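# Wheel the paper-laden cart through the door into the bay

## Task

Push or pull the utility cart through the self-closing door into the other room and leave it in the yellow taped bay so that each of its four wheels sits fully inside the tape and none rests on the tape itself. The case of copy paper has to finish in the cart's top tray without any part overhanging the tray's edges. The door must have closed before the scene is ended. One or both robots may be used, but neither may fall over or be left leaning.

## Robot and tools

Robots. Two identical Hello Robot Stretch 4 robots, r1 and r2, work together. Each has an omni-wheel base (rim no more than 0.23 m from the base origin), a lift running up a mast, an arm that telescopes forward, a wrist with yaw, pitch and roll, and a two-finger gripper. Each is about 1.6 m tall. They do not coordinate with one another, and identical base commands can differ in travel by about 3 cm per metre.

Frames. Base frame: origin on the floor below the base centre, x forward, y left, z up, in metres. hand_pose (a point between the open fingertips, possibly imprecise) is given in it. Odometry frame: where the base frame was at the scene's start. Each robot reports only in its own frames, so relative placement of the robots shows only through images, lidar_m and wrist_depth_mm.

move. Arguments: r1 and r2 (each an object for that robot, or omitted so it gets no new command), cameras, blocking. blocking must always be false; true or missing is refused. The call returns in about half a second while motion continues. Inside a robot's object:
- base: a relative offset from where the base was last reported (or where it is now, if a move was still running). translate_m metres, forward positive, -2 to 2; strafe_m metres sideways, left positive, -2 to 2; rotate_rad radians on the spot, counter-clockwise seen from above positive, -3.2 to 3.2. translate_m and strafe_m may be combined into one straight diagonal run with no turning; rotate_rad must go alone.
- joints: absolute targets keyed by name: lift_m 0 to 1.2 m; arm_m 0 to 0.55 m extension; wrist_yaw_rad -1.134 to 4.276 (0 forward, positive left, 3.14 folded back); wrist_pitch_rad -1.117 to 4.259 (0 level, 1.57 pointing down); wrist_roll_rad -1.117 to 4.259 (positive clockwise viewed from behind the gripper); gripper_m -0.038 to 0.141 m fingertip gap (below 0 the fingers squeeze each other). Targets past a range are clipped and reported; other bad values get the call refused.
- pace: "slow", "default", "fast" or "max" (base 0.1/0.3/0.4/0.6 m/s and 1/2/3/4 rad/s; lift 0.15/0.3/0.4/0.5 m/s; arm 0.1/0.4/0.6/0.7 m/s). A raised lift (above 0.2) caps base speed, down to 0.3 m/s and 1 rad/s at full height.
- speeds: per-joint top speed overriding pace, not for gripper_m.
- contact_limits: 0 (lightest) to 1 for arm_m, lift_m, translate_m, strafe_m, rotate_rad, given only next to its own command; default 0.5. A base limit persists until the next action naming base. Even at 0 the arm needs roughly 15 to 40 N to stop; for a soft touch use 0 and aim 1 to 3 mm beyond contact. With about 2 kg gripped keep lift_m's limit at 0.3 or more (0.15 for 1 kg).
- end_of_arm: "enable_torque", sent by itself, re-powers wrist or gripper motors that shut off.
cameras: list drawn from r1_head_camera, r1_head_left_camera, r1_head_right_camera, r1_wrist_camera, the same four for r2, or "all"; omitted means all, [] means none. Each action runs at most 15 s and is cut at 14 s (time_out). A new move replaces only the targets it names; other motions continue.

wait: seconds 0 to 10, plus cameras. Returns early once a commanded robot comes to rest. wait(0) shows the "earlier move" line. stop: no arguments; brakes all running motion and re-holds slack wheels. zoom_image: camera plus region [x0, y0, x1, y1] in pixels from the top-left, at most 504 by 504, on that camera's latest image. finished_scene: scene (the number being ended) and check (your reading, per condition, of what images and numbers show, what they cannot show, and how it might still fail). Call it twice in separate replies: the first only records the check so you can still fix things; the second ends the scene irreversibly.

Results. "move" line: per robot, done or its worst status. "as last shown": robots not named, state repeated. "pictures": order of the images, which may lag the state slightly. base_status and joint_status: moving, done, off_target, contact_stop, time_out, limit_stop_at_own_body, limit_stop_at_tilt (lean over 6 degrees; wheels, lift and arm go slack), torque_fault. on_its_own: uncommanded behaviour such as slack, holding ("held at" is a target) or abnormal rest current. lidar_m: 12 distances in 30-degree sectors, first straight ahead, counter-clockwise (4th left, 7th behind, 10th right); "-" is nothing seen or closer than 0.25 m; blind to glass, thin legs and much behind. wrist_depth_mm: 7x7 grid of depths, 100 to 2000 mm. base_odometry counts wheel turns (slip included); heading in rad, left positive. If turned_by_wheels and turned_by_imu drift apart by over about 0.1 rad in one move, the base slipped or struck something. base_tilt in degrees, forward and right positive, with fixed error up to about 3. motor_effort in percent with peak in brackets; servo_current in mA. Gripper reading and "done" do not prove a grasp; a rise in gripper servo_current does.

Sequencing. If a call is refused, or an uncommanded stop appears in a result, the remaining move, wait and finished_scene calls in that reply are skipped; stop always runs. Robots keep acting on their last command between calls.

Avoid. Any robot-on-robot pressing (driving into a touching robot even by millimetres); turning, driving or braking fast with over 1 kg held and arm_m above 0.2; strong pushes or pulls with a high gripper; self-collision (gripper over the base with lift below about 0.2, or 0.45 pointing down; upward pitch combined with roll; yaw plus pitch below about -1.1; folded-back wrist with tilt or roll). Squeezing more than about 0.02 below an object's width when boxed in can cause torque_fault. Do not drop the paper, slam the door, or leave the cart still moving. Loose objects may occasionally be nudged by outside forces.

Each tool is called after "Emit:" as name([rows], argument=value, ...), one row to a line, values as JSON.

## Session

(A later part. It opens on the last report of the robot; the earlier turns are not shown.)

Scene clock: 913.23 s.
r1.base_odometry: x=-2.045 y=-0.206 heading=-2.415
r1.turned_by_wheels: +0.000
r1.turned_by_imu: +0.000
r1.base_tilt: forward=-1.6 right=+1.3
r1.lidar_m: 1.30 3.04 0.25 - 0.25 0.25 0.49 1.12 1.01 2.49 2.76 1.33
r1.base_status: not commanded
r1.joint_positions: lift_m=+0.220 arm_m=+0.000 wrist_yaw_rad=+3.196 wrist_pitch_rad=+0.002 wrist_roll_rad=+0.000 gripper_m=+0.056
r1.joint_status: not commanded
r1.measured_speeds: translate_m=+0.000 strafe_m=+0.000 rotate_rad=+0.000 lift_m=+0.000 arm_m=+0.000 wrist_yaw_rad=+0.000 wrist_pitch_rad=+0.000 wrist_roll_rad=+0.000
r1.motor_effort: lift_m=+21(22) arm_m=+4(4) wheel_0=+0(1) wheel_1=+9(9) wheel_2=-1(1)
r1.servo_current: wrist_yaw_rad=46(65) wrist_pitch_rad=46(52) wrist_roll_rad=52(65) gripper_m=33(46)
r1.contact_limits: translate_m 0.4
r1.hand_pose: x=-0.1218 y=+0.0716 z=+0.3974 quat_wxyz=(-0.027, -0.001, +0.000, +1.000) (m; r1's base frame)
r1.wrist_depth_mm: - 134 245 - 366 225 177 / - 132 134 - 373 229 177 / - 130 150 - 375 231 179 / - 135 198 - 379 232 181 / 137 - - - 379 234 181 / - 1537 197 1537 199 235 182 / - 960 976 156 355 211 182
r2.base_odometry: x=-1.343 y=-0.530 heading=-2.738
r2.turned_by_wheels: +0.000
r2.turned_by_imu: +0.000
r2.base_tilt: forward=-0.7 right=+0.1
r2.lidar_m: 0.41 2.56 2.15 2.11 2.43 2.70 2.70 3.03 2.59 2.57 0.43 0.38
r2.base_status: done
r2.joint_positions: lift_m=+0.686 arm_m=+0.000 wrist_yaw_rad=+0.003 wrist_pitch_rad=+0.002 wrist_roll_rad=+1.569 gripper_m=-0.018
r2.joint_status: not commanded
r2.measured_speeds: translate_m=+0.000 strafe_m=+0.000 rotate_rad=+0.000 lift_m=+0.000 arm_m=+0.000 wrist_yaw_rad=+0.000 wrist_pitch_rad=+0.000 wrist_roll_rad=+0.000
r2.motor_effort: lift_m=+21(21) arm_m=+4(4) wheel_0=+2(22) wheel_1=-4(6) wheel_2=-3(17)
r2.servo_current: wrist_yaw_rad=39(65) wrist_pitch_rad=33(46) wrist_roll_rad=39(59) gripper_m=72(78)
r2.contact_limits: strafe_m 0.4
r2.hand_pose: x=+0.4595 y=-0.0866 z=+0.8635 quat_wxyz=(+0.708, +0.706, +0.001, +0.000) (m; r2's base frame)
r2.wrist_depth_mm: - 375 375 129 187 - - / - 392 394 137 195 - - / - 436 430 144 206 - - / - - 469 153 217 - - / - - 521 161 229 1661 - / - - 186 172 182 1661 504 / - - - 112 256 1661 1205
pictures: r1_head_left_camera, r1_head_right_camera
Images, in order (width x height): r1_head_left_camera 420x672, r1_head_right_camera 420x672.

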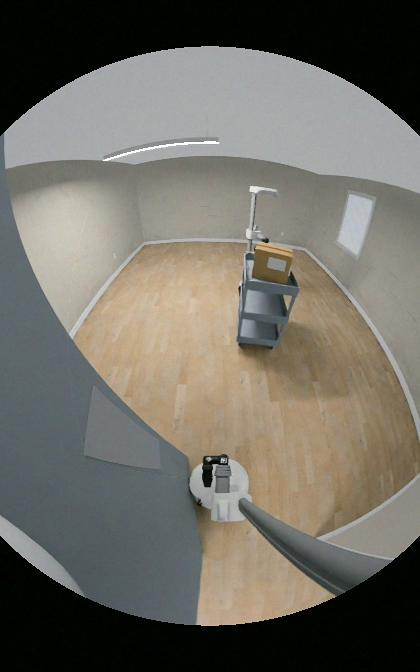

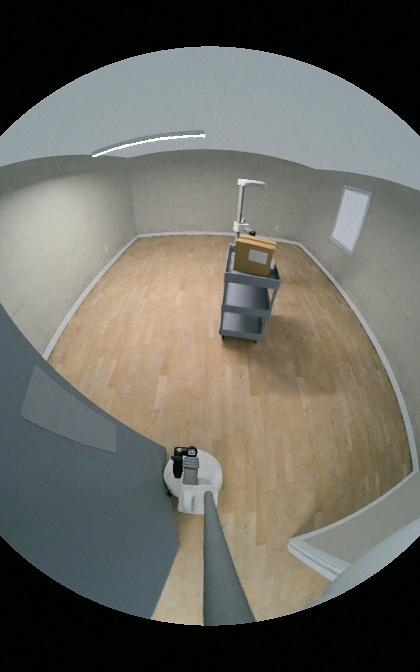

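Emit:
move(blocking=false, cameras=[], r2={"base": {"translate_m": 0.309, "strafe_m": -0.168}, "pace": "default", "contact_limits": {"strafe_m": 0.4}}, r1={"base": {"translate_m": 0.2, "strafe_m": 0.075}, "pace": "default", "contact_limits": {"strafe_m": 0.4}})

Emit:
wait(seconds=5, cameras=[])

Emit:
wait(seconds=1, cameras=["r2_head_camera", "r1_head_camera", "r1_head_left_camera"])

Emit:
zoom_image(camera="r2_head_camera", region=[140, 360, 380, 510])

Scene clock: 931.47 s.
move: r1 moving; r2 moving
r1.base_odometry: x=-2.061 y=-0.236 heading=-2.414
r1.turned_by_wheels: +0.001
r1.turned_by_imu: +0.001
r1.base_tilt: forward=-1.6 right=+1.3
r1.lidar_m: 1.26 2.96 0.25 - 0.25 0.25 0.43 1.12 1.04 2.65 2.78 1.27
r1.base_status: translate_m moving; strafe_m moving
r1.joint_positions: lift_m=+0.220 arm_m=+0.000 wrist_yaw_rad=+3.196 wrist_pitch_rad=+0.002 wrist_roll_rad=+0.000 gripper_m=+0.056
r1.joint_status: not commanded
r1.measured_speeds: translate_m=+0.123 strafe_m=+0.046 rotate_rad=-0.002 lift_m=+0.000 arm_m=+0.000 wrist_yaw_rad=+0.000 wrist_pitch_rad=+0.000 wrist_roll_rad=+0.000
r1.motor_effort: lift_m=+21(21) arm_m=+4(4) wheel_0=+2(2) wheel_1=+14(16) wheel_2=-7(8)
r1.servo_current: wrist_yaw_rad=46(59) wrist_pitch_rad=39(39) wrist_roll_rad=46(65) gripper_m=39(46)
r1.contact_limits: strafe_m 0.4
r1.hand_pose: x=-0.1218 y=+0.0716 z=+0.3974 quat_wxyz=(-0.027, -0.001, +0.000, +1.000) (m; r1's base frame)
r1.wrist_depth_mm: - 134 134 - 368 229 - / - 120 134 - 373 231 179 / - 131 146 809 379 234 181 / - 135 204 - 384 235 182 / 137 - - - 387 236 183 / - 1576 197 1537 198 236 183 / - 960 960 156 357 212 183
r2.base_odometry: x=-1.378 y=-0.526 heading=-2.738
r2.turned_by_wheels: +0.000
r2.turned_by_imu: +0.001
r2.base_tilt: forward=-0.7 right=+0.0
r2.lidar_m: 0.40 2.58 2.15 2.12 2.43 2.75 2.73 3.08 2.56 2.56 0.43 0.40
r2.base_status: translate_m moving; strafe_m moving
r2.joint_positions: lift_m=+0.686 arm_m=+0.000 wrist_yaw_rad=+0.001 wrist_pitch_rad=+0.002 wrist_roll_rad=+1.569 gripper_m=-0.018
r2.joint_status: not commanded
r2.measured_speeds: translate_m=+0.122 strafe_m=-0.066 rotate_rad=-0.004 lift_m=+0.000 arm_m=+0.000 wrist_yaw_rad=-0.011 wrist_pitch_rad=+0.000 wrist_roll_rad=+0.000
r2.motor_effort: lift_m=+21(21) arm_m=+4(4) wheel_0=+11(15) wheel_1=+5(6) wheel_2=-15(17)
r2.servo_current: wrist_yaw_rad=52(52) wrist_pitch_rad=39(46) wrist_roll_rad=46(52) gripper_m=72(78)
r2.contact_limits: strafe_m 0.4
r2.hand_pose: x=+0.4594 y=-0.0870 z=+0.8635 quat_wxyz=(+0.708, +0.706, +0.001, +0.000) (m; r2's base frame)
r2.wrist_depth_mm: - 379 375 129 187 - - / - 394 397 137 195 - - / - 433 427 144 206 - - / - 484 469 152 216 - - / - - 521 163 229 1618 - / - - 186 170 183 1618 500 / - - - 112 253 1756 1205
pictures: none
No camera images: "cameras" was empty.

Scene clock: 933.03 s.
earlier move: r1 done; r2 moving
r1.base_odometry: x=-2.144 y=-0.395 heading=-2.414
r1.turned_by_wheels: +0.000
r1.turned_by_imu: +0.001
r1.base_tilt: forward=-1.6 right=+1.3
r1.lidar_m: 0.78 2.91 2.09 1.95 0.25 0.25 0.43 1.22 1.23 2.73 2.83 0.81
r1.base_status: done
r1.joint_positions: lift_m=+0.220 arm_m=+0.000 wrist_yaw_rad=+3.196 wrist_pitch_rad=+0.002 wrist_roll_rad=+0.000 gripper_m=+0.056
r1.joint_status: not commanded
r1.measured_speeds: translate_m=+0.000 strafe_m=+0.000 rotate_rad=+0.000 lift_m=+0.000 arm_m=+0.000 wrist_yaw_rad=+0.000 wrist_pitch_rad=+0.000 wrist_roll_rad=+0.000
r1.motor_effort: lift_m=+21(22) arm_m=+4(4) wheel_0=-1(3) wheel_1=+6(16) wheel_2=+0(8)
r1.servo_current: wrist_yaw_rad=46(65) wrist_pitch_rad=39(52) wrist_roll_rad=39(65) gripper_m=46(46)
r1.contact_limits: strafe_m 0.4
r1.hand_pose: x=-0.1218 y=+0.0716 z=+0.3974 quat_wxyz=(-0.027, -0.001, +0.000, +1.000) (m; r1's base frame)
r1.wrist_depth_mm: - 135 - 976 329 214 171 / - 135 145 809 330 217 172 / - 132 173 535 334 219 174 / 109 136 220 854 340 220 - / 137 - - 878 340 222 176 / 1576 1537 196 496 199 222 176 / - 960 960 156 320 201 176
r2.base_odometry: x=-1.689 y=-0.497 heading=-2.738
r2.turned_by_wheels: +0.000
r2.turned_by_imu: +0.000
r2.base_tilt: forward=-0.7 right=+0.1
r2.lidar_m: 0.39 2.69 2.23 2.23 2.50 3.07 3.05 2.96 2.46 2.47 0.45 0.38
r2.base_status: translate_m moving; strafe_m moving
r2.joint_positions: lift_m=+0.686 arm_m=+0.000 wrist_yaw_rad=-0.001 wrist_pitch_rad=+0.002 wrist_roll_rad=+1.569 gripper_m=-0.018
r2.joint_status: not commanded
r2.measured_speeds: translate_m=+0.042 strafe_m=-0.023 rotate_rad=+0.000 lift_m=+0.000 arm_m=+0.000 wrist_yaw_rad=+0.000 wrist_pitch_rad=+0.000 wrist_roll_rad=+0.000
r2.motor_effort: lift_m=+21(21) arm_m=+4(4) wheel_0=+0(17) wheel_1=+3(7) wheel_2=-4(19)
r2.servo_current: wrist_yaw_rad=46(52) wrist_pitch_rad=39(46) wrist_roll_rad=39(59) gripper_m=72(78)
r2.contact_limits: strafe_m 0.4
r2.hand_pose: x=+0.4592 y=-0.0876 z=+0.8635 quat_wxyz=(+0.708, +0.706, +0.000, -0.001) (m; r2's base frame)
r2.wrist_depth_mm: - 415 389 138 193 - - / - 404 402 145 203 - - / - 436 430 152 211 - - / - 484 466 160 222 - - / - - 504 167 232 759 - / - - 186 175 183 1661 492 / - - - 112 252 1708 1205
wait: 1.57 of 5 s (r1 has come to rest)
pictures: none
No camera images: "cameras" was empty.

Scene clock: 933.47 s.
earlier move: r2 done
r1.base_odometry: x=-2.144 y=-0.395 heading=-2.414
r1.turned_by_wheels: +0.000
r1.turned_by_imu: +0.000
r1.base_tilt: forward=-1.6 right=+1.3
r1.lidar_m: 0.80 2.90 2.07 0.25 0.25 0.25 0.45 1.21 1.25 2.71 2.86 0.78
r1.base_status: done
r1.joint_positions: lift_m=+0.220 arm_m=+0.000 wrist_yaw_rad=+3.196 wrist_pitch_rad=+0.002 wrist_roll_rad=+0.000 gripper_m=+0.056
r1.joint_status: not commanded
r1.measured_speeds: translate_m=+0.000 strafe_m=+0.000 rotate_rad=+0.000 lift_m=+0.000 arm_m=+0.000 wrist_yaw_rad=+0.000 wrist_pitch_rad=+0.000 wrist_roll_rad=+0.000
r1.motor_effort: lift_m=+21(22) arm_m=+4(4) wheel_0=-1(3) wheel_1=+6(16) wheel_2=+1(8)
r1.servo_current: wrist_yaw_rad=52(65) wrist_pitch_rad=39(52) wrist_roll_rad=39(65) gripper_m=39(46)
r1.contact_limits: strafe_m 0.4
r1.hand_pose: x=-0.1218 y=+0.0716 z=+0.3974 quat_wxyz=(-0.027, -0.001, +0.000, +1.000) (m; r1's base frame)
r1.wrist_depth_mm: - 135 - 960 327 214 171 / - 135 145 820 332 216 172 / - 132 173 539 336 218 173 / 110 136 220 854 340 220 - / 137 - - 866 342 222 176 / 1537 1576 196 496 199 222 176 / - 960 960 156 320 202 176
r2.base_odometry: x=-1.693 y=-0.496 heading=-2.738
r2.turned_by_wheels: +0.000
r2.turned_by_imu: +0.000
r2.base_tilt: forward=-0.7 right=+0.1
r2.lidar_m: 0.42 2.68 2.25 2.20 2.53 3.05 3.04 2.96 2.48 2.45 0.47 0.40
r2.base_status: done
r2.joint_positions: lift_m=+0.686 arm_m=+0.000 wrist_yaw_rad=-0.001 wrist_pitch_rad=+0.002 wrist_roll_rad=+1.569 gripper_m=-0.018
r2.joint_status: not commanded
r2.measured_speeds: translate_m=+0.000 strafe_m=+0.000 rotate_rad=+0.000 lift_m=+0.000 arm_m=+0.000 wrist_yaw_rad=+0.000 wrist_pitch_rad=+0.000 wrist_roll_rad=+0.000
r2.motor_effort: lift_m=+21(21) arm_m=+4(4) wheel_0=+1(17) wheel_1=+3(7) wheel_2=-6(19)
r2.servo_current: wrist_yaw_rad=46(52) wrist_pitch_rad=39(46) wrist_roll_rad=46(65) gripper_m=78(78)
r2.contact_limits: strafe_m 0.4
r2.hand_pose: x=+0.4592 y=-0.0876 z=+0.8635 quat_wxyz=(+0.708, +0.706, +0.000, -0.001) (m; r2's base frame)
r2.wrist_depth_mm: - 418 389 138 194 - - / - 404 399 145 202 - - / - 436 430 153 213 - - / - 484 466 160 220 - - / - - 512 166 233 778 - / - - 187 175 183 1661 496 / - - - 112 251 1808 1205
wait: 0.43 of 1 s (r2 has come to rest)
pictures: r1_head_camera, r1_head_left_camera, r2_head_camera
Images, in order (width x height): r1_head_camera 420x560, r1_head_left_camera 420x672, r2_head_camera 420x560.

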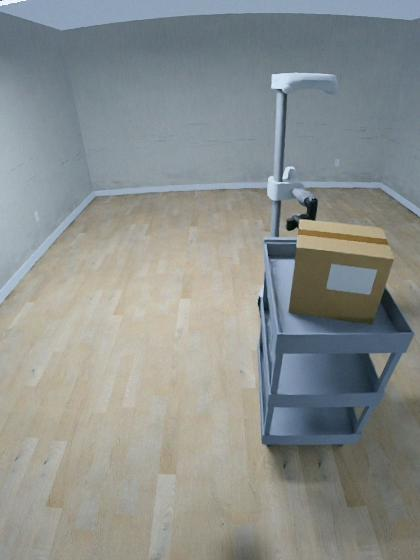

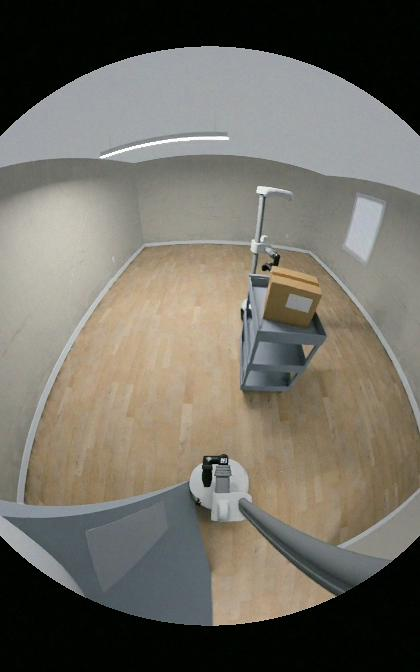

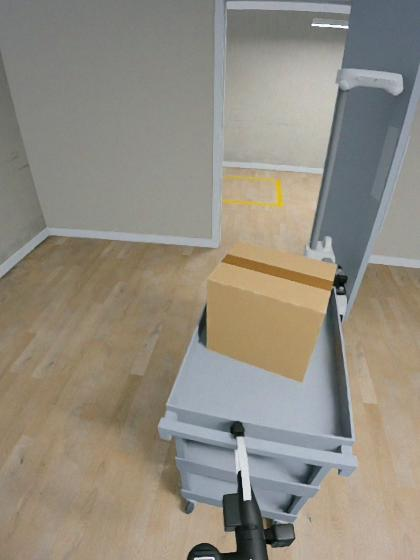

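Scaled by 2.100 from the camera's 420x560 image, which has a finer 1200x1600 frame.

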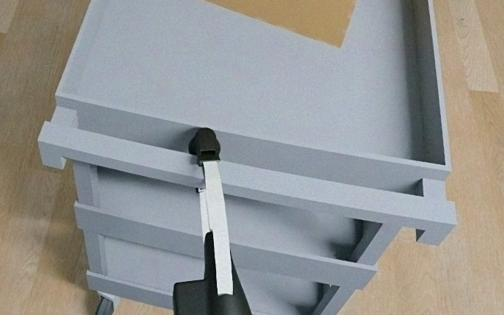

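Emit:
move(blocking=false, cameras=[], r2={"base": {"translate_m": 0.366, "strafe_m": -0.161}, "pace": "default", "contact_limits": {"strafe_m": 0.4}})

Emit:
wait(seconds=5, cameras=["r2_head_camera", "r1_head_camera", "r1_head_left_camera"])

Emit:
zoom_image(camera="r2_head_camera", region=[140, 360, 380, 510])

Scene clock: 958.27 s.
move: r2 moving
r1.base_odometry: x=-2.144 y=-0.395 heading=-2.414
r1.turned_by_wheels: +0.000
r1.turned_by_imu: +0.000
r1.base_tilt: forward=-1.6 right=+1.3
r1.lidar_m: 0.76 2.90 2.07 1.95 0.25 0.25 0.43 1.24 1.24 2.75 2.84 0.76
r1.base_status: not commanded
r1.joint_positions: lift_m=+0.220 arm_m=+0.000 wrist_yaw_rad=+3.196 wrist_pitch_rad=+0.002 wrist_roll_rad=+0.000 gripper_m=+0.056
r1.joint_status: not commanded
r1.measured_speeds: translate_m=+0.000 strafe_m=+0.000 rotate_rad=+0.000 lift_m=+0.000 arm_m=+0.000 wrist_yaw_rad=+0.000 wrist_pitch_rad=+0.000 wrist_roll_rad=+0.000
r1.motor_effort: lift_m=+21(22) arm_m=+4(4) wheel_0=-1(2) wheel_1=+6(6) wheel_2=+0(1)
r1.servo_current: wrist_yaw_rad=52(59) wrist_pitch_rad=39(46) wrist_roll_rad=46(59) gripper_m=46(46)
r1.contact_limits: strafe_m 0.4
r1.hand_pose: x=-0.1218 y=+0.0716 z=+0.3974 quat_wxyz=(-0.027, -0.001, +0.000, +1.000) (m; r1's base frame)
r1.wrist_depth_mm: - 135 - 976 327 215 171 / - 135 145 809 332 216 172 / - 132 173 539 334 219 174 / 109 136 220 842 342 220 - / 137 - - 878 342 221 176 / 1537 1537 196 496 199 221 176 / - 960 960 156 320 201 176
r2.base_odometry: x=-1.727 y=-0.496 heading=-2.738
r2.turned_by_wheels: +0.000
r2.turned_by_imu: +0.001
r2.base_tilt: forward=-0.7 right=+0.1
r2.lidar_m: 0.38 2.70 2.25 2.24 2.49 3.07 3.07 2.97 2.47 2.45 0.50 0.37
r2.base_status: translate_m moving; strafe_m moving
r2.joint_positions: lift_m=+0.686 arm_m=+0.000 wrist_yaw_rad=-0.001 wrist_pitch_rad=+0.002 wrist_roll_rad=+1.569 gripper_m=-0.018
r2.joint_status: not commanded
r2.measured_speeds: translate_m=+0.121 strafe_m=-0.052 rotate_rad=+0.006 lift_m=+0.000 arm_m=+0.000 wrist_yaw_rad=+0.000 wrist_pitch_rad=+0.000 wrist_roll_rad=+0.000
r2.motor_effort: lift_m=+20(21) arm_m=+4(4) wheel_0=+11(13) wheel_1=+5(6) wheel_2=-17(19)
r2.servo_current: wrist_yaw_rad=52(52) wrist_pitch_rad=39(46) wrist_roll_rad=52(52) gripper_m=72(78)
r2.contact_limits: strafe_m 0.4
r2.hand_pose: x=+0.4592 y=-0.0877 z=+0.8635 quat_wxyz=(+0.708, +0.706, +0.000, -0.001) (m; r2's base frame)
r2.wrist_depth_mm: - 410 384 137 192 - - / - 402 399 143 201 - - / - 439 430 149 211 - - / - 480 466 159 220 - - / - - 508 165 230 768 - / - - 187 172 183 1708 496 / - - - 112 250 1921 1255
pictures: none
No camera images: "cameras" was empty.

Scene clock: 960.47 s.
earlier move: r2 done
r1.base_odometry: x=-2.144 y=-0.395 heading=-2.414
r1.turned_by_wheels: +0.000
r1.turned_by_imu: +0.000
r1.base_tilt: forward=-1.6 right=+1.3
r1.lidar_m: 0.40 2.90 2.07 1.97 0.25 0.25 0.45 1.20 1.23 2.75 0.55 0.40
r1.base_status: not commanded
r1.joint_positions: lift_m=+0.220 arm_m=+0.000 wrist_yaw_rad=+3.196 wrist_pitch_rad=+0.002 wrist_roll_rad=+0.000 gripper_m=+0.056
r1.joint_status: not commanded
r1.measured_speeds: translate_m=+0.000 strafe_m=+0.000 rotate_rad=+0.000 lift_m=+0.000 arm_m=+0.000 wrist_yaw_rad=+0.000 wrist_pitch_rad=+0.000 wrist_roll_rad=+0.000
r1.motor_effort: lift_m=+21(22) arm_m=+4(4) wheel_0=-1(2) wheel_1=+6(6) wheel_2=+0(1)
r1.servo_current: wrist_yaw_rad=52(65) wrist_pitch_rad=33(52) wrist_roll_rad=59(85) gripper_m=46(52)
r1.contact_limits: strafe_m 0.4
r1.hand_pose: x=-0.1218 y=+0.0716 z=+0.3974 quat_wxyz=(-0.027, -0.001, +0.000, +1.000) (m; r1's base frame)
r1.wrist_depth_mm: - 135 - 976 327 214 171 / - 135 145 820 330 216 172 / - 132 173 539 336 218 174 / 109 136 220 842 340 220 - / 137 - - 878 342 221 176 / 1537 1537 197 500 199 221 176 / - 960 960 156 319 202 176
r2.base_odometry: x=-2.092 y=-0.492 heading=-2.738
r2.turned_by_wheels: +0.000
r2.turned_by_imu: -0.001
r2.base_tilt: forward=-0.7 right=+0.1
r2.lidar_m: 0.39 2.62 2.31 2.30 2.59 3.45 3.41 2.87 2.38 2.38 0.48 0.41
r2.base_status: done
r2.joint_positions: lift_m=+0.686 arm_m=+0.000 wrist_yaw_rad=-0.002 wrist_pitch_rad=+0.002 wrist_roll_rad=+1.569 gripper_m=-0.018
r2.joint_status: not commanded
r2.measured_speeds: translate_m=+0.000 strafe_m=+0.000 rotate_rad=+0.000 lift_m=+0.000 arm_m=+0.000 wrist_yaw_rad=+0.000 wrist_pitch_rad=+0.000 wrist_roll_rad=+0.000
r2.motor_effort: lift_m=+20(21) arm_m=+4(4) wheel_0=-1(15) wheel_1=+4(7) wheel_2=-6(20)
r2.servo_current: wrist_yaw_rad=52(65) wrist_pitch_rad=39(46) wrist_roll_rad=39(59) gripper_m=72(78)
r2.contact_limits: strafe_m 0.4
r2.hand_pose: x=+0.4591 y=-0.0880 z=+0.8635 quat_wxyz=(+0.708, +0.706, +0.000, -0.001) (m; r2's base frame)
r2.wrist_depth_mm: - 415 397 139 195 - - / - 404 399 145 203 - - / - 436 433 153 212 - - / - 484 469 160 221 - - / - - 512 167 232 768 - / - - 186 175 182 1618 492 / - - - 112 252 1756 1229
wait: 2.20 of 5 s (r2 has come to rest)
pictures: r1_head_camera, r1_head_left_camera, r2_head_camera
Images, in order (width x height): r1_head_camera 420x560, r1_head_left_camera 420x672, r2_head_camera 420x560.

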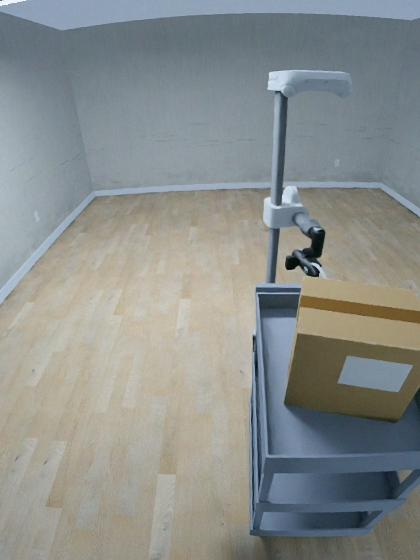

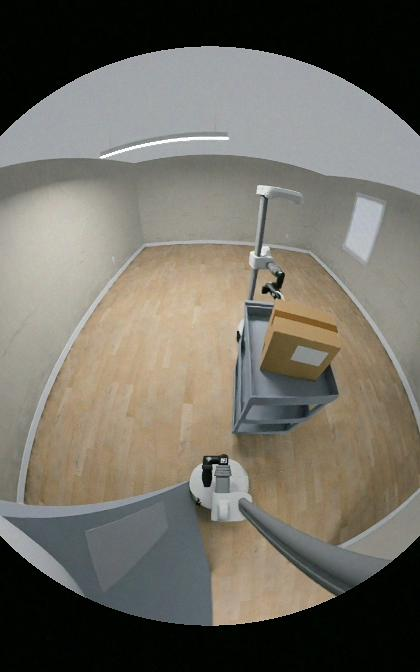

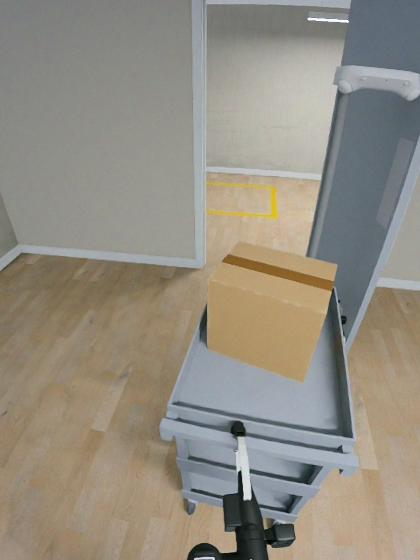

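Scaled by 2.100 from the camera's 420x560 image, which has a finer 1200x1600 frame.

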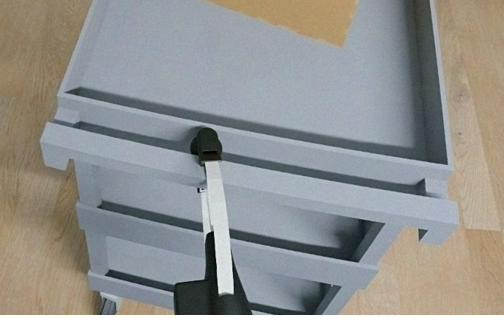

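Emit:
move(blocking=false, cameras=[], r1={"base": {"strafe_m": 0.12}, "pace": "slow", "contact_limits": {"strafe_m": 0.5}})

Emit:
wait(seconds=4, cameras=["r1_head_left_camera", "r1_head_camera", "r2_head_camera"])

Scene clock: 1028.03 s.
move: r1 moving
r1.base_odometry: x=-2.135 y=-0.405 heading=-2.414
r1.turned_by_wheels: +0.000
r1.turned_by_imu: +0.000
r1.base_tilt: forward=-1.6 right=+1.2
r1.lidar_m: 0.39 2.86 2.06 1.95 0.27 0.25 0.42 1.21 1.21 2.76 0.53 0.39
r1.base_status: strafe_m moving
r1.joint_positions: lift_m=+0.220 arm_m=+0.000 wrist_yaw_rad=+3.196 wrist_pitch_rad=+0.002 wrist_roll_rad=+0.000 gripper_m=+0.056
r1.joint_status: not commanded
r1.measured_speeds: translate_m=+0.000 strafe_m=+0.055 rotate_rad=-0.001 lift_m=+0.000 arm_m=+0.000 wrist_yaw_rad=+0.000 wrist_pitch_rad=+0.000 wrist_roll_rad=+0.000
r1.motor_effort: lift_m=+21(22) arm_m=+4(4) wheel_0=-11(12) wheel_1=+11(13) wheel_2=+0(2)
r1.servo_current: wrist_yaw_rad=26(65) wrist_pitch_rad=39(46) wrist_roll_rad=39(59) gripper_m=46(46)
r1.contact_limits: strafe_m 0.5
r1.hand_pose: x=-0.1218 y=+0.0716 z=+0.3974 quat_wxyz=(-0.027, -0.001, +0.000, +1.000) (m; r1's base frame)
r1.wrist_depth_mm: - 135 - 891 322 224 171 / - 135 145 512 327 216 172 / - 132 173 517 330 218 173 / 109 136 220 530 332 220 - / 137 - - 535 334 220 175 / 1576 1576 197 535 199 220 176 / - 960 960 156 315 200 176
r2.base_odometry: x=-2.092 y=-0.492 heading=-2.738
r2.turned_by_wheels: +0.000
r2.turned_by_imu: +0.000
r2.base_tilt: forward=-0.7 right=+0.0
r2.lidar_m: 0.40 2.63 2.32 2.31 2.58 3.44 3.43 2.88 2.38 2.37 0.50 0.39
r2.base_status: not commanded
r2.joint_positions: lift_m=+0.686 arm_m=+0.000 wrist_yaw_rad=-0.002 wrist_pitch_rad=+0.002 wrist_roll_rad=+1.569 gripper_m=-0.018
r2.joint_status: not commanded
r2.measured_speeds: translate_m=+0.000 strafe_m=+0.000 rotate_rad=+0.000 lift_m=+0.000 arm_m=+0.000 wrist_yaw_rad=+0.000 wrist_pitch_rad=+0.000 wrist_roll_rad=+0.000
r2.motor_effort: lift_m=+20(21) arm_m=+4(4) wheel_0=-1(1) wheel_1=+4(4) wheel_2=-6(6)
r2.servo_current: wrist_yaw_rad=33(52) wrist_pitch_rad=39(46) wrist_roll_rad=46(52) gripper_m=72(78)
r2.contact_limits: strafe_m 0.4
r2.hand_pose: x=+0.4591 y=-0.0880 z=+0.8635 quat_wxyz=(+0.708, +0.706, +0.000, -0.001) (m; r2's base frame)
r2.wrist_depth_mm: - 407 394 139 195 - - / - 402 402 145 204 - - / - 439 433 153 212 - - / - 480 469 160 221 - - / - - 508 167 232 778 - / - - 185 175 182 1661 492 / - - - 112 250 1756 1255
pictures: none
No camera images: "cameras" was empty.

Scene clock: 1029.50 s.
earlier move: r1 contact_stop
r1.base_odometry: x=-2.094 y=-0.461 heading=-2.391
r1.turned_by_wheels: +0.024
r1.turned_by_imu: +0.004
r1.base_tilt: forward=-1.6 right=+1.2
r1.lidar_m: 0.61 2.79 2.02 1.91 1.99 0.25 0.37 1.28 1.28 2.80 0.54 0.39
r1.base_status: strafe_m contact_stop (by the wheels' count: +0.082 of +0.120)
r1.joint_positions: lift_m=+0.220 arm_m=+0.000 wrist_yaw_rad=+3.196 wrist_pitch_rad=+0.002 wrist_roll_rad=+0.000 gripper_m=+0.056
r1.joint_status: not commanded
r1.measured_speeds: translate_m=+0.000 strafe_m=+0.000 rotate_rad=+0.000 lift_m=+0.000 arm_m=+0.000 wrist_yaw_rad=+0.000 wrist_pitch_rad=+0.000 wrist_roll_rad=+0.000
r1.on_its_own: the wheels are slack since a contact_stop
r1.motor_effort: lift_m=+21(22) arm_m=+3(4) wheel_0=+0(28) wheel_1=+0(27) wheel_2=+0(13)
r1.servo_current: wrist_yaw_rad=33(65) wrist_pitch_rad=39(52) wrist_roll_rad=52(65) gripper_m=39(46)
r1.contact_limits: strafe_m 0.5
r1.hand_pose: x=-0.1218 y=+0.0717 z=+0.3974 quat_wxyz=(-0.027, -0.001, +0.000, +1.000) (m; r1's base frame)
r1.wrist_depth_mm: - 134 133 549 327 220 177 / - 122 134 504 329 222 178 / - 133 143 459 332 224 179 / - 135 196 517 338 225 181 / 138 - - 525 340 226 181 / - 1576 197 480 199 226 182 / - 960 960 155 320 207 182
r2.base_odometry: x=-2.092 y=-0.492 heading=-2.738
r2.turned_by_wheels: +0.000
r2.turned_by_imu: +0.000
r2.base_tilt: forward=-0.7 right=+0.0
r2.lidar_m: 0.40 2.63 2.31 2.30 2.57 3.44 3.41 2.85 2.40 2.38 0.43 0.39
r2.base_status: not commanded
r2.joint_positions: lift_m=+0.686 arm_m=+0.000 wrist_yaw_rad=-0.002 wrist_pitch_rad=+0.002 wrist_roll_rad=+1.569 gripper_m=-0.018
r2.joint_status: not commanded
r2.measured_speeds: translate_m=+0.000 strafe_m=+0.000 rotate_rad=+0.000 lift_m=+0.000 arm_m=+0.000 wrist_yaw_rad=+0.000 wrist_pitch_rad=+0.000 wrist_roll_rad=+0.000
r2.motor_effort: lift_m=+21(21) arm_m=+4(4) wheel_0=-1(2) wheel_1=+4(4) wheel_2=-6(6)
r2.servo_current: wrist_yaw_rad=39(59) wrist_pitch_rad=39(46) wrist_roll_rad=52(59) gripper_m=72(78)
r2.contact_limits: strafe_m 0.4
r2.hand_pose: x=+0.4591 y=-0.0880 z=+0.8635 quat_wxyz=(+0.708, +0.706, +0.000, -0.001) (m; r2's base frame)
r2.wrist_depth_mm: - 415 392 139 195 - - / - 404 399 145 203 - - / - 439 430 153 212 - - / - 484 466 161 222 - - / - - 508 167 232 768 - / - - 186 175 182 1661 500 / - - - 112 250 1756 1229
wait: 1.47 of 4 s (r1 has come to rest)
pictures: r1_head_camera, r1_head_left_camera, r2_head_camera
Images, in order (width x height): r1_head_camera 420x560, r1_head_left_camera 420x672, r2_head_camera 420x560.

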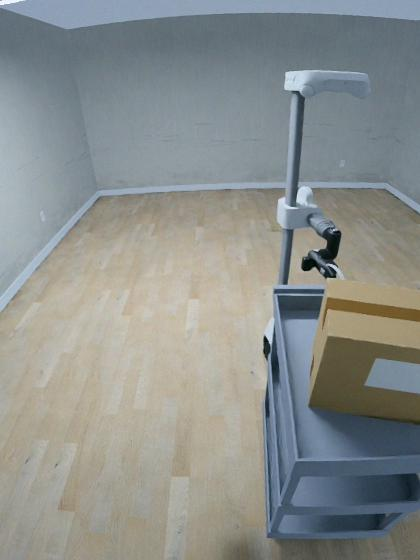

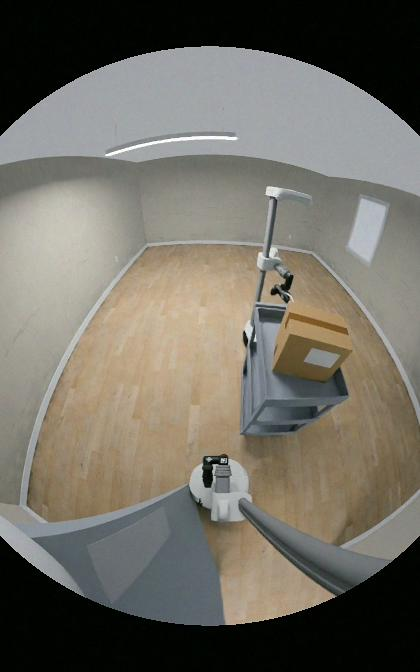

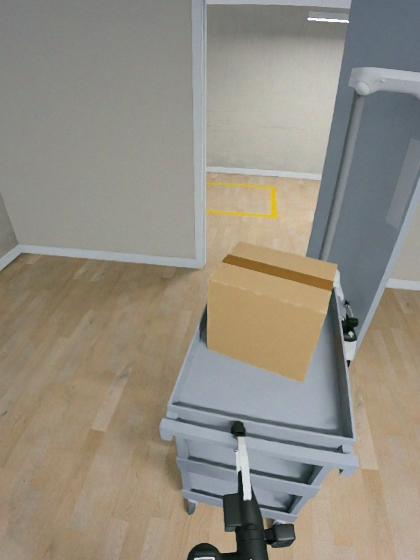

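Emit:
zoom_image(camera="r1_head_camera", region=[240, 270, 420, 560])

Emit:
zoom_image(camera="r1_head_left_camera", region=[100, 290, 400, 640])

Scaled by 1.738 from the camera's 420x560 image, which has a finer 600x800 frame.

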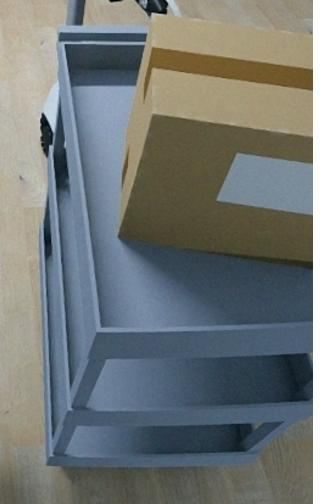

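Scaled by 1.440 from the camera's 420x672 image, which has a finer 600x960 frame.

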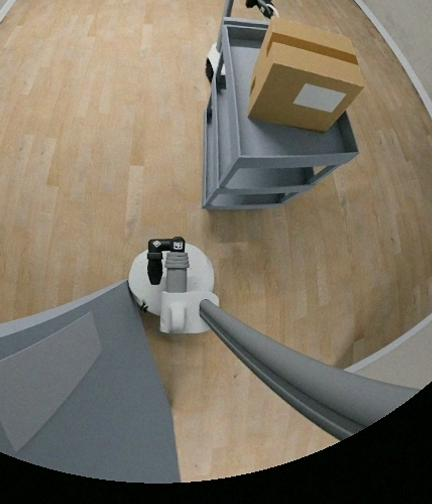

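Emit:
move(blocking=false, cameras=[], r1={"base": {"strafe_m": 0.06}, "pace": "slow", "contact_limits": {"strafe_m": 0.55}})

Emit:
wait(seconds=4, cameras=["r1_head_left_camera"])

Scene clock: 1057.10 s.
move: r1 contact_stop
r1.base_odometry: x=-2.088 y=-0.468 heading=-2.392
r1.turned_by_wheels: -0.002
r1.turned_by_imu: -0.001
r1.base_tilt: forward=-1.6 right=+1.2
r1.lidar_m: 0.62 2.79 2.00 0.25 1.99 0.25 0.39 1.28 1.28 2.82 0.52 0.40
r1.base_status: strafe_m contact_stop
r1.joint_positions: lift_m=+0.220 arm_m=+0.000 wrist_yaw_rad=+3.196 wrist_pitch_rad=+0.002 wrist_roll_rad=+0.000 gripper_m=+0.056
r1.joint_status: not commanded
r1.measured_speeds: translate_m=+0.003 strafe_m=-0.009 rotate_rad=-0.024 lift_m=+0.000 arm_m=+0.000 wrist_yaw_rad=+0.000 wrist_pitch_rad=+0.000 wrist_roll_rad=+0.000
r1.on_its_own: the wheels are slack since a contact_stop
r1.motor_effort: lift_m=+21(21) arm_m=+0(1) wheel_0=-13(28) wheel_1=+15(27) wheel_2=+5(7)
r1.servo_current: wrist_yaw_rad=46(65) wrist_pitch_rad=46(52) wrist_roll_rad=26(52) gripper_m=46(46)
r1.contact_limits: strafe_m 0.55
r1.hand_pose: x=-0.1218 y=+0.0717 z=+0.3974 quat_wxyz=(-0.027, -0.001, +0.000, +1.000) (m; r1's base frame)
r1.wrist_depth_mm: - 134 138 530 320 217 176 / - 124 134 488 324 220 177 / - 132 147 452 329 221 178 / - 135 193 500 332 223 179 / 137 - - 508 334 225 180 / - 1576 197 - 199 225 181 / - 976 960 156 317 205 181
r2.base_odometry: x=-2.092 y=-0.492 heading=-2.738
r2.turned_by_wheels: +0.000
r2.turned_by_imu: +0.000
r2.base_tilt: forward=-0.6 right=+0.1
r2.lidar_m: 0.41 2.63 2.32 2.33 2.59 3.43 3.44 2.85 2.39 2.38 0.48 0.39
r2.base_status: not commanded
r2.joint_positions: lift_m=+0.686 arm_m=+0.000 wrist_yaw_rad=-0.002 wrist_pitch_rad=+0.002 wrist_roll_rad=+1.569 gripper_m=-0.018
r2.joint_status: not commanded
r2.measured_speeds: translate_m=+0.000 strafe_m=+0.000 rotate_rad=+0.000 lift_m=+0.000 arm_m=+0.000 wrist_yaw_rad=+0.000 wrist_pitch_rad=+0.000 wrist_roll_rad=+0.000
r2.motor_effort: lift_m=+21(21) arm_m=+4(4) wheel_0=-1(1) wheel_1=+4(4) wheel_2=-6(6)
r2.servo_current: wrist_yaw_rad=39(52) wrist_pitch_rad=39(46) wrist_roll_rad=46(59) gripper_m=72(78)
r2.contact_limits: strafe_m 0.4
r2.hand_pose: x=+0.4591 y=-0.0880 z=+0.8635 quat_wxyz=(+0.708, +0.706, +0.000, -0.001) (m; r2's base frame)
r2.wrist_depth_mm: - 415 392 139 196 - - / - 404 402 145 203 - - / - 439 433 153 212 - - / - 480 466 161 223 - - / - - 512 167 231 768 - / - - 186 175 183 1708 496 / - - - 112 251 1808 1205
pictures: none
No camera images: "cameras" was empty.

not run: a stop that you did not command came earlier in this reply.

Emit:
move(blocking=false, cameras=["r1_head_camera", "r2_head_camera"])

Scene clock: 1085.43 s.
earlier move: r1 contact_stop
r1.base_odometry: x=-2.089 y=-0.468 heading=-2.393
r1.turned_by_wheels: +0.000
r1.turned_by_imu: +0.000
r1.base_tilt: forward=-1.6 right=+1.3
r1.lidar_m: 0.65 2.80 2.00 0.25 1.98 0.25 0.37 1.28 1.27 2.80 0.52 0.40
r1.base_status: strafe_m contact_stop (by the wheels' count: +0.009 of +0.060)
r1.joint_positions: lift_m=+0.220 arm_m=+0.000 wrist_yaw_rad=+3.196 wrist_pitch_rad=+0.002 wrist_roll_rad=+0.000 gripper_m=+0.056
r1.joint_status: not commanded
r1.measured_speeds: translate_m=+0.000 strafe_m=+0.000 rotate_rad=+0.000 lift_m=+0.000 arm_m=+0.000 wrist_yaw_rad=+0.000 wrist_pitch_rad=+0.000 wrist_roll_rad=+0.000
r1.on_its_own: the wheels are slack since a contact_stop
r1.motor_effort: lift_m=+21(21) arm_m=-2(2) wheel_0=+0(28) wheel_1=+0(27) wheel_2=+0(7)
r1.servo_current: wrist_yaw_rad=52(65) wrist_pitch_rad=33(52) wrist_roll_rad=39(72) gripper_m=39(46)
r1.contact_limits: strafe_m 0.55
r1.hand_pose: x=-0.1218 y=+0.0717 z=+0.3974 quat_wxyz=(-0.027, -0.001, +0.000, +1.000) (m; r1's base frame)
r1.wrist_depth_mm: - 134 139 525 319 216 176 / - 131 134 535 324 220 177 / - 132 148 492 327 221 178 / - 135 195 500 330 223 179 / 137 - - 508 332 224 180 / - 1576 197 - 199 224 180 / - 960 960 156 317 205 181
r2.base_odometry: x=-2.092 y=-0.492 heading=-2.738
r2.turned_by_wheels: +0.000
r2.turned_by_imu: +0.000
r2.base_tilt: forward=-0.7 right=+0.1
r2.lidar_m: 0.40 2.65 2.32 2.32 2.57 3.43 3.41 2.85 2.39 2.37 0.47 0.38
r2.base_status: not commanded
r2.joint_positions: lift_m=+0.686 arm_m=+0.000 wrist_yaw_rad=-0.002 wrist_pitch_rad=+0.002 wrist_roll_rad=+1.569 gripper_m=-0.018
r2.joint_status: not commanded
r2.measured_speeds: translate_m=+0.000 strafe_m=+0.000 rotate_rad=+0.000 lift_m=+0.000 arm_m=+0.000 wrist_yaw_rad=+0.000 wrist_pitch_rad=+0.000 wrist_roll_rad=+0.000
r2.motor_effort: lift_m=+21(21) arm_m=+4(4) wheel_0=-1(1) wheel_1=+4(4) wheel_2=-6(6)
r2.servo_current: wrist_yaw_rad=52(59) wrist_pitch_rad=39(46) wrist_roll_rad=46(59) gripper_m=72(78)
r2.contact_limits: strafe_m 0.4
r2.hand_pose: x=+0.4591 y=-0.0880 z=+0.8635 quat_wxyz=(+0.708, +0.706, +0.000, -0.001) (m; r2's base frame)
r2.wrist_depth_mm: - 418 394 139 195 - - / - 404 402 145 204 - - / - 433 430 153 212 - - / - 484 466 161 222 - - / - - 512 167 232 759 - / - - 186 175 183 1708 496 / - - - 112 251 1756 1205
pictures: r1_head_camera, r2_head_camera
Images, in order (width x height): r1_head_camera 420x560, r2_head_camera 420x560.

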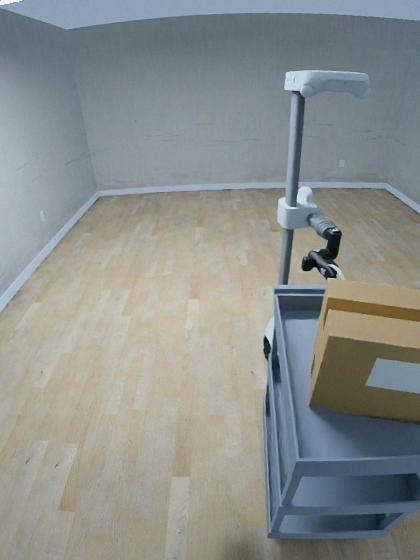

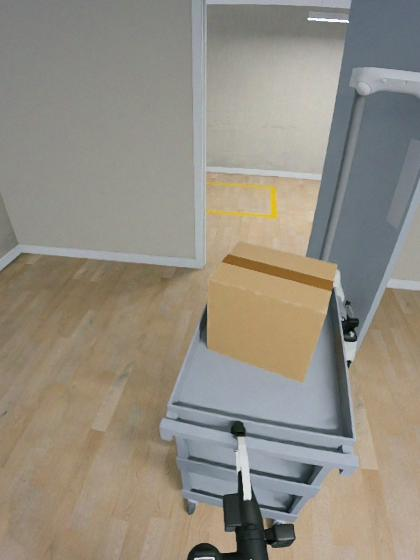

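Emit:
move(blocking=false, r2={"base": {"translate_m": -0.434, "strafe_m": 0.39}, "contact_limits": {"strafe_m": 0.45}}, cameras=["r1_head_left_camera", "r1_head_right_camera"])

Emit:
wait(seconds=4, cameras=["r2_head_camera", "r1_head_camera"])

Scene clock: 1126.67 s.
move: r2 moving
r1.base_odometry: x=-2.089 y=-0.468 heading=-2.393
r1.turned_by_wheels: +0.000
r1.turned_by_imu: +0.000
r1.base_tilt: forward=-1.6 right=+1.2
r1.lidar_m: 0.65 2.77 1.99 0.25 1.99 0.25 0.35 1.31 1.28 2.81 0.55 0.42
r1.base_status: not commanded
r1.joint_positions: lift_m=+0.220 arm_m=+0.000 wrist_yaw_rad=+3.196 wrist_pitch_rad=+0.002 wrist_roll_rad=+0.000 gripper_m=+0.056
r1.joint_status: not commanded
r1.measured_speeds: translate_m=+0.000 strafe_m=+0.000 rotate_rad=+0.000 lift_m=+0.000 arm_m=+0.000 wrist_yaw_rad=+0.000 wrist_pitch_rad=+0.000 wrist_roll_rad=+0.000
r1.on_its_own: the wheels are slack since a contact_stop
r1.motor_effort: lift_m=+21(21) arm_m=-3(4) wheel_0=+0(1) wheel_1=+0(0) wheel_2=+0(0)
r1.servo_current: wrist_yaw_rad=52(59) wrist_pitch_rad=46(46) wrist_roll_rad=65(65) gripper_m=39(46)
r1.contact_limits: strafe_m 0.55
r1.hand_pose: x=-0.1218 y=+0.0717 z=+0.3974 quat_wxyz=(-0.027, -0.001, +0.000, +1.000) (m; r1's base frame)
r1.wrist_depth_mm: - 134 139 530 320 216 175 / - 131 134 530 324 220 176 / - 132 148 488 329 222 179 / - 135 195 500 330 223 179 / 137 - - 508 334 224 180 / - 1576 196 - 199 224 181 / - 960 960 156 315 205 180
r2.base_odometry: x=-2.062 y=-0.502 heading=-2.739
r2.turned_by_wheels: +0.000
r2.turned_by_imu: +0.000
r2.base_tilt: forward=-0.7 right=+0.1
r2.lidar_m: 0.42 2.66 2.31 2.29 2.55 3.40 3.37 2.88 2.39 2.39 0.45 0.38
r2.base_status: translate_m moving; strafe_m moving
r2.joint_positions: lift_m=+0.686 arm_m=+0.000 wrist_yaw_rad=-0.004 wrist_pitch_rad=+0.002 wrist_roll_rad=+1.569 gripper_m=-0.018
r2.joint_status: not commanded
r2.measured_speeds: translate_m=-0.093 strafe_m=+0.086 rotate_rad=-0.007 lift_m=+0.000 arm_m=+0.000 wrist_yaw_rad=-0.002 wrist_pitch_rad=+0.000 wrist_roll_rad=+0.000
r2.motor_effort: lift_m=+20(21) arm_m=-4(4) wheel_0=-20(20) wheel_1=+5(7) wheel_2=+9(13)
r2.servo_current: wrist_yaw_rad=52(65) wrist_pitch_rad=39(39) wrist_roll_rad=46(52) gripper_m=78(78)
r2.contact_limits: strafe_m 0.45
r2.hand_pose: x=+0.4589 y=-0.0887 z=+0.8635 quat_wxyz=(+0.708, +0.706, -0.001, -0.002) (m; r2's base frame)
r2.wrist_depth_mm: - 407 387 140 196 - - / - 404 404 146 204 - - / - 442 436 154 213 - - / - 484 469 162 222 - - / - - 508 168 233 778 - / - - 186 175 183 1618 492 / - - - 112 252 1756 1205
pictures: r1_head_left_camera, r1_head_right_camera
Images, in order (width x height): r1_head_left_camera 420x672, r1_head_right_camera 420x672.

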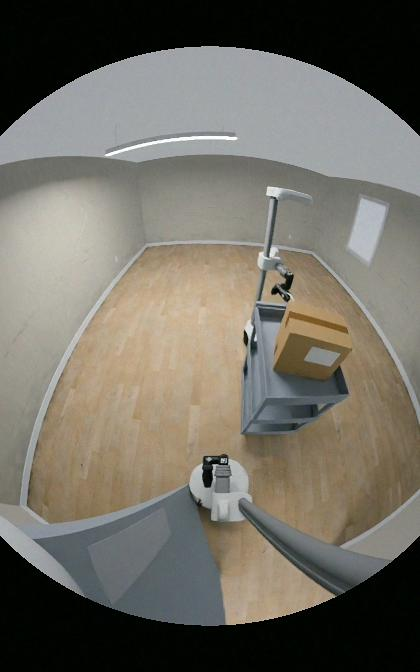

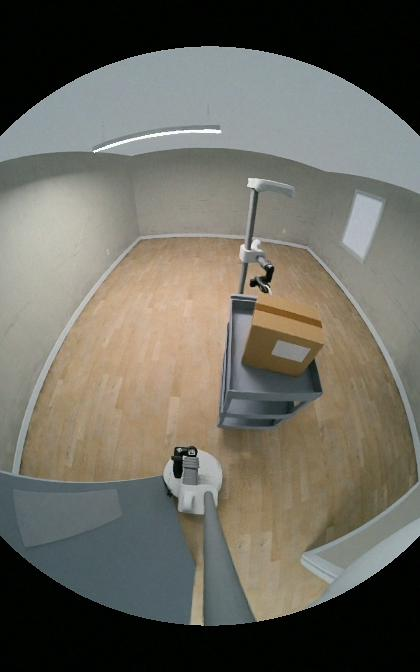

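Scene clock: 1129.53 s.
earlier move: r2 done
r1.base_odometry: x=-2.089 y=-0.468 heading=-2.393
r1.turned_by_wheels: +0.000
r1.turned_by_imu: +0.000
r1.base_tilt: forward=-1.6 right=+1.3
r1.lidar_m: 1.04 2.80 1.99 0.25 1.97 0.25 0.39 1.28 1.24 2.80 2.90 1.00
r1.base_status: not commanded
r1.joint_positions: lift_m=+0.220 arm_m=+0.000 wrist_yaw_rad=+3.196 wrist_pitch_rad=+0.002 wrist_roll_rad=+0.000 gripper_m=+0.056
r1.joint_status: not commanded
r1.measured_speeds: translate_m=+0.000 strafe_m=+0.000 rotate_rad=+0.000 lift_m=+0.000 arm_m=+0.000 wrist_yaw_rad=+0.000 wrist_pitch_rad=+0.000 wrist_roll_rad=+0.000
r1.on_its_own: the wheels are slack since a contact_stop
r1.motor_effort: lift_m=+21(21) arm_m=-3(4) wheel_0=+0(1) wheel_1=+0(0) wheel_2=+0(0)
r1.servo_current: wrist_yaw_rad=33(65) wrist_pitch_rad=39(52) wrist_roll_rad=46(72) gripper_m=33(46)
r1.contact_limits: strafe_m 0.55
r1.hand_pose: x=-0.1218 y=+0.0717 z=+0.3974 quat_wxyz=(-0.027, -0.001, +0.000, +1.000) (m; r1's base frame)
r1.wrist_depth_mm: - 134 139 525 320 216 175 / - 131 134 535 324 220 177 / - 132 148 488 327 222 178 / - 135 195 500 330 222 179 / 137 - - 508 332 224 180 / - 1576 197 - 199 225 180 / - 976 960 156 315 205 180
r2.base_odometry: x=-1.540 y=-0.680 heading=-2.738
r2.turned_by_wheels: +0.001
r2.turned_by_imu: +0.000
r2.base_tilt: forward=-0.6 right=+0.1
r2.lidar_m: 0.43 2.43 2.03 2.03 2.24 2.94 2.92 3.22 2.67 2.66 0.35 0.33
r2.base_status: done
r2.joint_positions: lift_m=+0.686 arm_m=+0.000 wrist_yaw_rad=+0.003 wrist_pitch_rad=+0.002 wrist_roll_rad=+1.569 gripper_m=-0.018
r2.joint_status: not commanded
r2.measured_speeds: translate_m=+0.000 strafe_m=+0.000 rotate_rad=+0.000 lift_m=+0.000 arm_m=+0.000 wrist_yaw_rad=+0.000 wrist_pitch_rad=+0.000 wrist_roll_rad=+0.000
r2.motor_effort: lift_m=+21(21) arm_m=-4(4) wheel_0=-1(22) wheel_1=+5(7) wheel_2=+4(15)
r2.servo_current: wrist_yaw_rad=46(65) wrist_pitch_rad=39(46) wrist_roll_rad=46(59) gripper_m=72(78)
r2.contact_limits: strafe_m 0.45
r2.hand_pose: x=+0.4595 y=-0.0867 z=+0.8635 quat_wxyz=(+0.708, +0.706, +0.001, +0.000) (m; r2's base frame)
r2.wrist_depth_mm: - 343 343 - 148 148 - / - 392 389 102 163 159 - / - 462 449 111 180 647 - / - - - 124 201 1576 554 / - - - 140 228 1661 492 / - - 186 166 183 1661 1229 / - - - 112 330 338 343
wait: 2.87 of 4 s (r2 has come to rest)
pictures: r1_head_camera, r2_head_camera
Images, in order (width x height): r1_head_camera 420x560, r2_head_camera 420x560.

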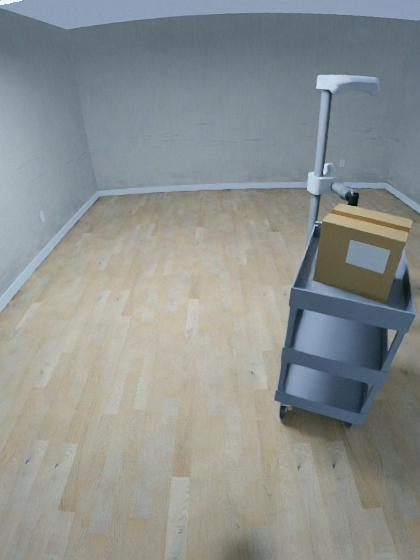

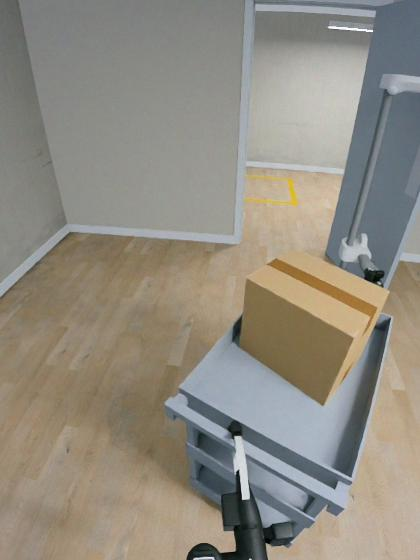

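Emit:
move(blocking=false, r1={"base": {"translate_m": 0.15}, "pace": "slow"}, r2={"base": {"translate_m": -0.034, "strafe_m": -0.177}, "contact_limits": {"strafe_m": 0.4}}, cameras=[])

Emit:
wait(seconds=3, cameras=["r2_head_camera", "r1_head_right_camera"])

Scene clock: 1186.27 s.
move: r1 moving; r2 moving
r1.base_odometry: x=-2.098 y=-0.476 heading=-2.392
r1.turned_by_wheels: +0.001
r1.turned_by_imu: +0.000
r1.base_tilt: forward=-1.6 right=+1.3
r1.lidar_m: 1.06 2.79 1.99 1.90 1.97 0.25 0.40 1.30 1.27 2.81 2.90 1.00
r1.base_status: translate_m moving
r1.joint_positions: lift_m=+0.220 arm_m=+0.000 wrist_yaw_rad=+3.196 wrist_pitch_rad=+0.002 wrist_roll_rad=+0.000 gripper_m=+0.056
r1.joint_status: not commanded
r1.measured_speeds: translate_m=+0.048 strafe_m=+0.001 rotate_rad=-0.002 lift_m=+0.000 arm_m=+0.000 wrist_yaw_rad=+0.000 wrist_pitch_rad=+0.000 wrist_roll_rad=+0.000
r1.motor_effort: lift_m=+21(21) arm_m=-4(4) wheel_0=+2(5) wheel_1=+9(9) wheel_2=-4(6)
r1.servo_current: wrist_yaw_rad=52(85) wrist_pitch_rad=39(46) wrist_roll_rad=46(59) gripper_m=46(52)
r1.hand_pose: x=-0.1218 y=+0.0717 z=+0.3974 quat_wxyz=(-0.027, -0.001, +0.000, +1.000) (m; r1's base frame)
r1.wrist_depth_mm: - 134 139 535 320 216 175 / - 131 134 492 324 220 177 / - 132 148 452 330 221 178 / - 135 195 504 332 223 179 / 137 - - 517 334 224 180 / - 1576 196 469 198 225 181 / - 976 960 156 319 204 181
r2.base_odometry: x=-1.547 y=-0.648 heading=-2.736
r2.turned_by_wheels: +0.002
r2.turned_by_imu: +0.003
r2.base_tilt: forward=-0.7 right=+0.1
r2.lidar_m: 0.45 2.45 2.06 2.06 2.32 2.94 2.93 3.18 2.63 2.64 0.36 0.32
r2.base_status: translate_m moving; strafe_m moving
r2.joint_positions: lift_m=+0.686 arm_m=+0.000 wrist_yaw_rad=+0.009 wrist_pitch_rad=+0.002 wrist_roll_rad=+1.569 gripper_m=-0.018
r2.joint_status: not commanded
r2.measured_speeds: translate_m=-0.025 strafe_m=-0.126 rotate_rad=+0.003 lift_m=+0.000 arm_m=+0.000 wrist_yaw_rad=+0.014 wrist_pitch_rad=+0.000 wrist_roll_rad=+0.000
r2.motor_effort: lift_m=+20(21) arm_m=-4(4) wheel_0=+19(20) wheel_1=-8(10) wheel_2=+12(12)
r2.servo_current: wrist_yaw_rad=59(59) wrist_pitch_rad=39(46) wrist_roll_rad=59(59) gripper_m=72(78)
r2.contact_limits: strafe_m 0.4
r2.hand_pose: x=+0.4601 y=-0.0847 z=+0.8635 quat_wxyz=(+0.708, +0.706, +0.004, +0.003) (m; r2's base frame)
r2.wrist_depth_mm: - 338 342 - 144 147 - / - 384 387 - 158 156 - / - 459 449 106 176 180 - / - - - 119 196 621 549 / - - - 135 222 1661 488 / - - 193 161 183 1661 1205 / - - - 112 334 338 343
pictures: none
No camera images: "cameras" was empty.

Scene clock: 1187.73 s.
earlier move: r1 moving; r2 done
r1.base_odometry: x=-2.189 y=-0.560 heading=-2.392
r1.turned_by_wheels: +0.000
r1.turned_by_imu: +0.000
r1.base_tilt: forward=-1.6 right=+1.3
r1.lidar_m: 0.93 2.80 1.99 1.91 0.25 0.25 0.40 1.35 1.44 2.79 2.92 0.78
r1.base_status: translate_m moving
r1.joint_positions: lift_m=+0.220 arm_m=+0.000 wrist_yaw_rad=+3.196 wrist_pitch_rad=+0.002 wrist_roll_rad=+0.000 gripper_m=+0.056
r1.joint_status: not commanded
r1.measured_speeds: translate_m=+0.054 strafe_m=-0.001 rotate_rad=+0.002 lift_m=+0.000 arm_m=+0.000 wrist_yaw_rad=+0.000 wrist_pitch_rad=+0.000 wrist_roll_rad=+0.000
r1.motor_effort: lift_m=+21(21) arm_m=-3(4) wheel_0=+1(6) wheel_1=+4(10) wheel_2=-2(7)
r1.servo_current: wrist_yaw_rad=59(85) wrist_pitch_rad=46(52) wrist_roll_rad=52(65) gripper_m=39(52)
r1.hand_pose: x=-0.1218 y=+0.0717 z=+0.3974 quat_wxyz=(-0.027, -0.001, +0.000, +1.000) (m; r1's base frame)
r1.wrist_depth_mm: - 134 141 535 290 244 - / - 131 134 539 293 244 - / - 132 149 436 297 245 - / - 135 196 496 298 244 - / 137 - - 504 303 246 - / - 1576 196 449 202 246 - / - 976 960 156 285 - 1008
r2.base_odometry: x=-1.579 y=-0.504 heading=-2.737
r2.turned_by_wheels: -0.001
r2.turned_by_imu: +0.000
r2.base_tilt: forward=-0.7 right=+0.1
r2.lidar_m: 0.42 2.68 2.23 2.21 2.46 2.94 2.93 3.02 2.51 2.48 0.47 0.37
r2.base_status: done
r2.joint_positions: lift_m=+0.686 arm_m=+0.000 wrist_yaw_rad=+0.004 wrist_pitch_rad=+0.002 wrist_roll_rad=+1.569 gripper_m=-0.018
r2.joint_status: not commanded
r2.measured_speeds: translate_m=+0.000 strafe_m=+0.000 rotate_rad=+0.000 lift_m=+0.000 arm_m=+0.000 wrist_yaw_rad=+0.000 wrist_pitch_rad=+0.000 wrist_roll_rad=+0.000
r2.motor_effort: lift_m=+21(21) arm_m=-4(4) wheel_0=+8(20) wheel_1=+0(10) wheel_2=+5(12)
r2.servo_current: wrist_yaw_rad=65(72) wrist_pitch_rad=39(46) wrist_roll_rad=59(59) gripper_m=78(78)
r2.contact_limits: strafe_m 0.4
r2.hand_pose: x=+0.4596 y=-0.0863 z=+0.8635 quat_wxyz=(+0.708, +0.706, +0.002, +0.001) (m; r2's base frame)
r2.wrist_depth_mm: - 370 375 126 183 - - / - 392 392 135 194 - - / - 436 433 143 204 - - / - - 473 150 216 - - / - - 530 162 230 1661 569 / - - 188 171 184 1661 484 / - - - 112 256 1708 1229
wait: 1.47 of 3 s (r2 has come to rest)
pictures: r1_head_right_camera, r2_head_camera
Images, in order (width x height): r1_head_right_camera 420x672, r2_head_camera 420x560.

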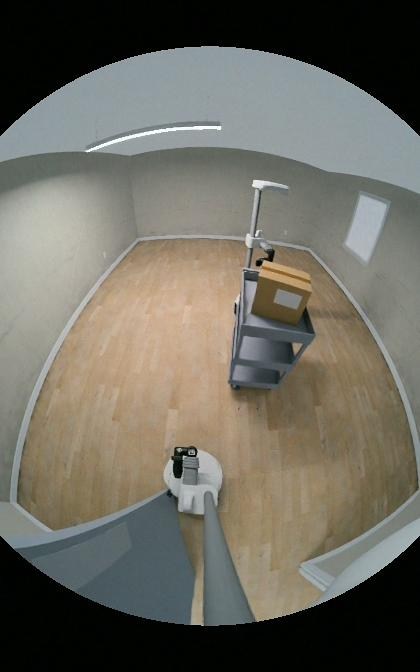

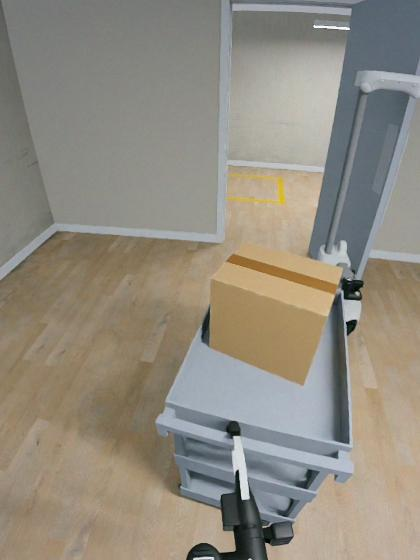

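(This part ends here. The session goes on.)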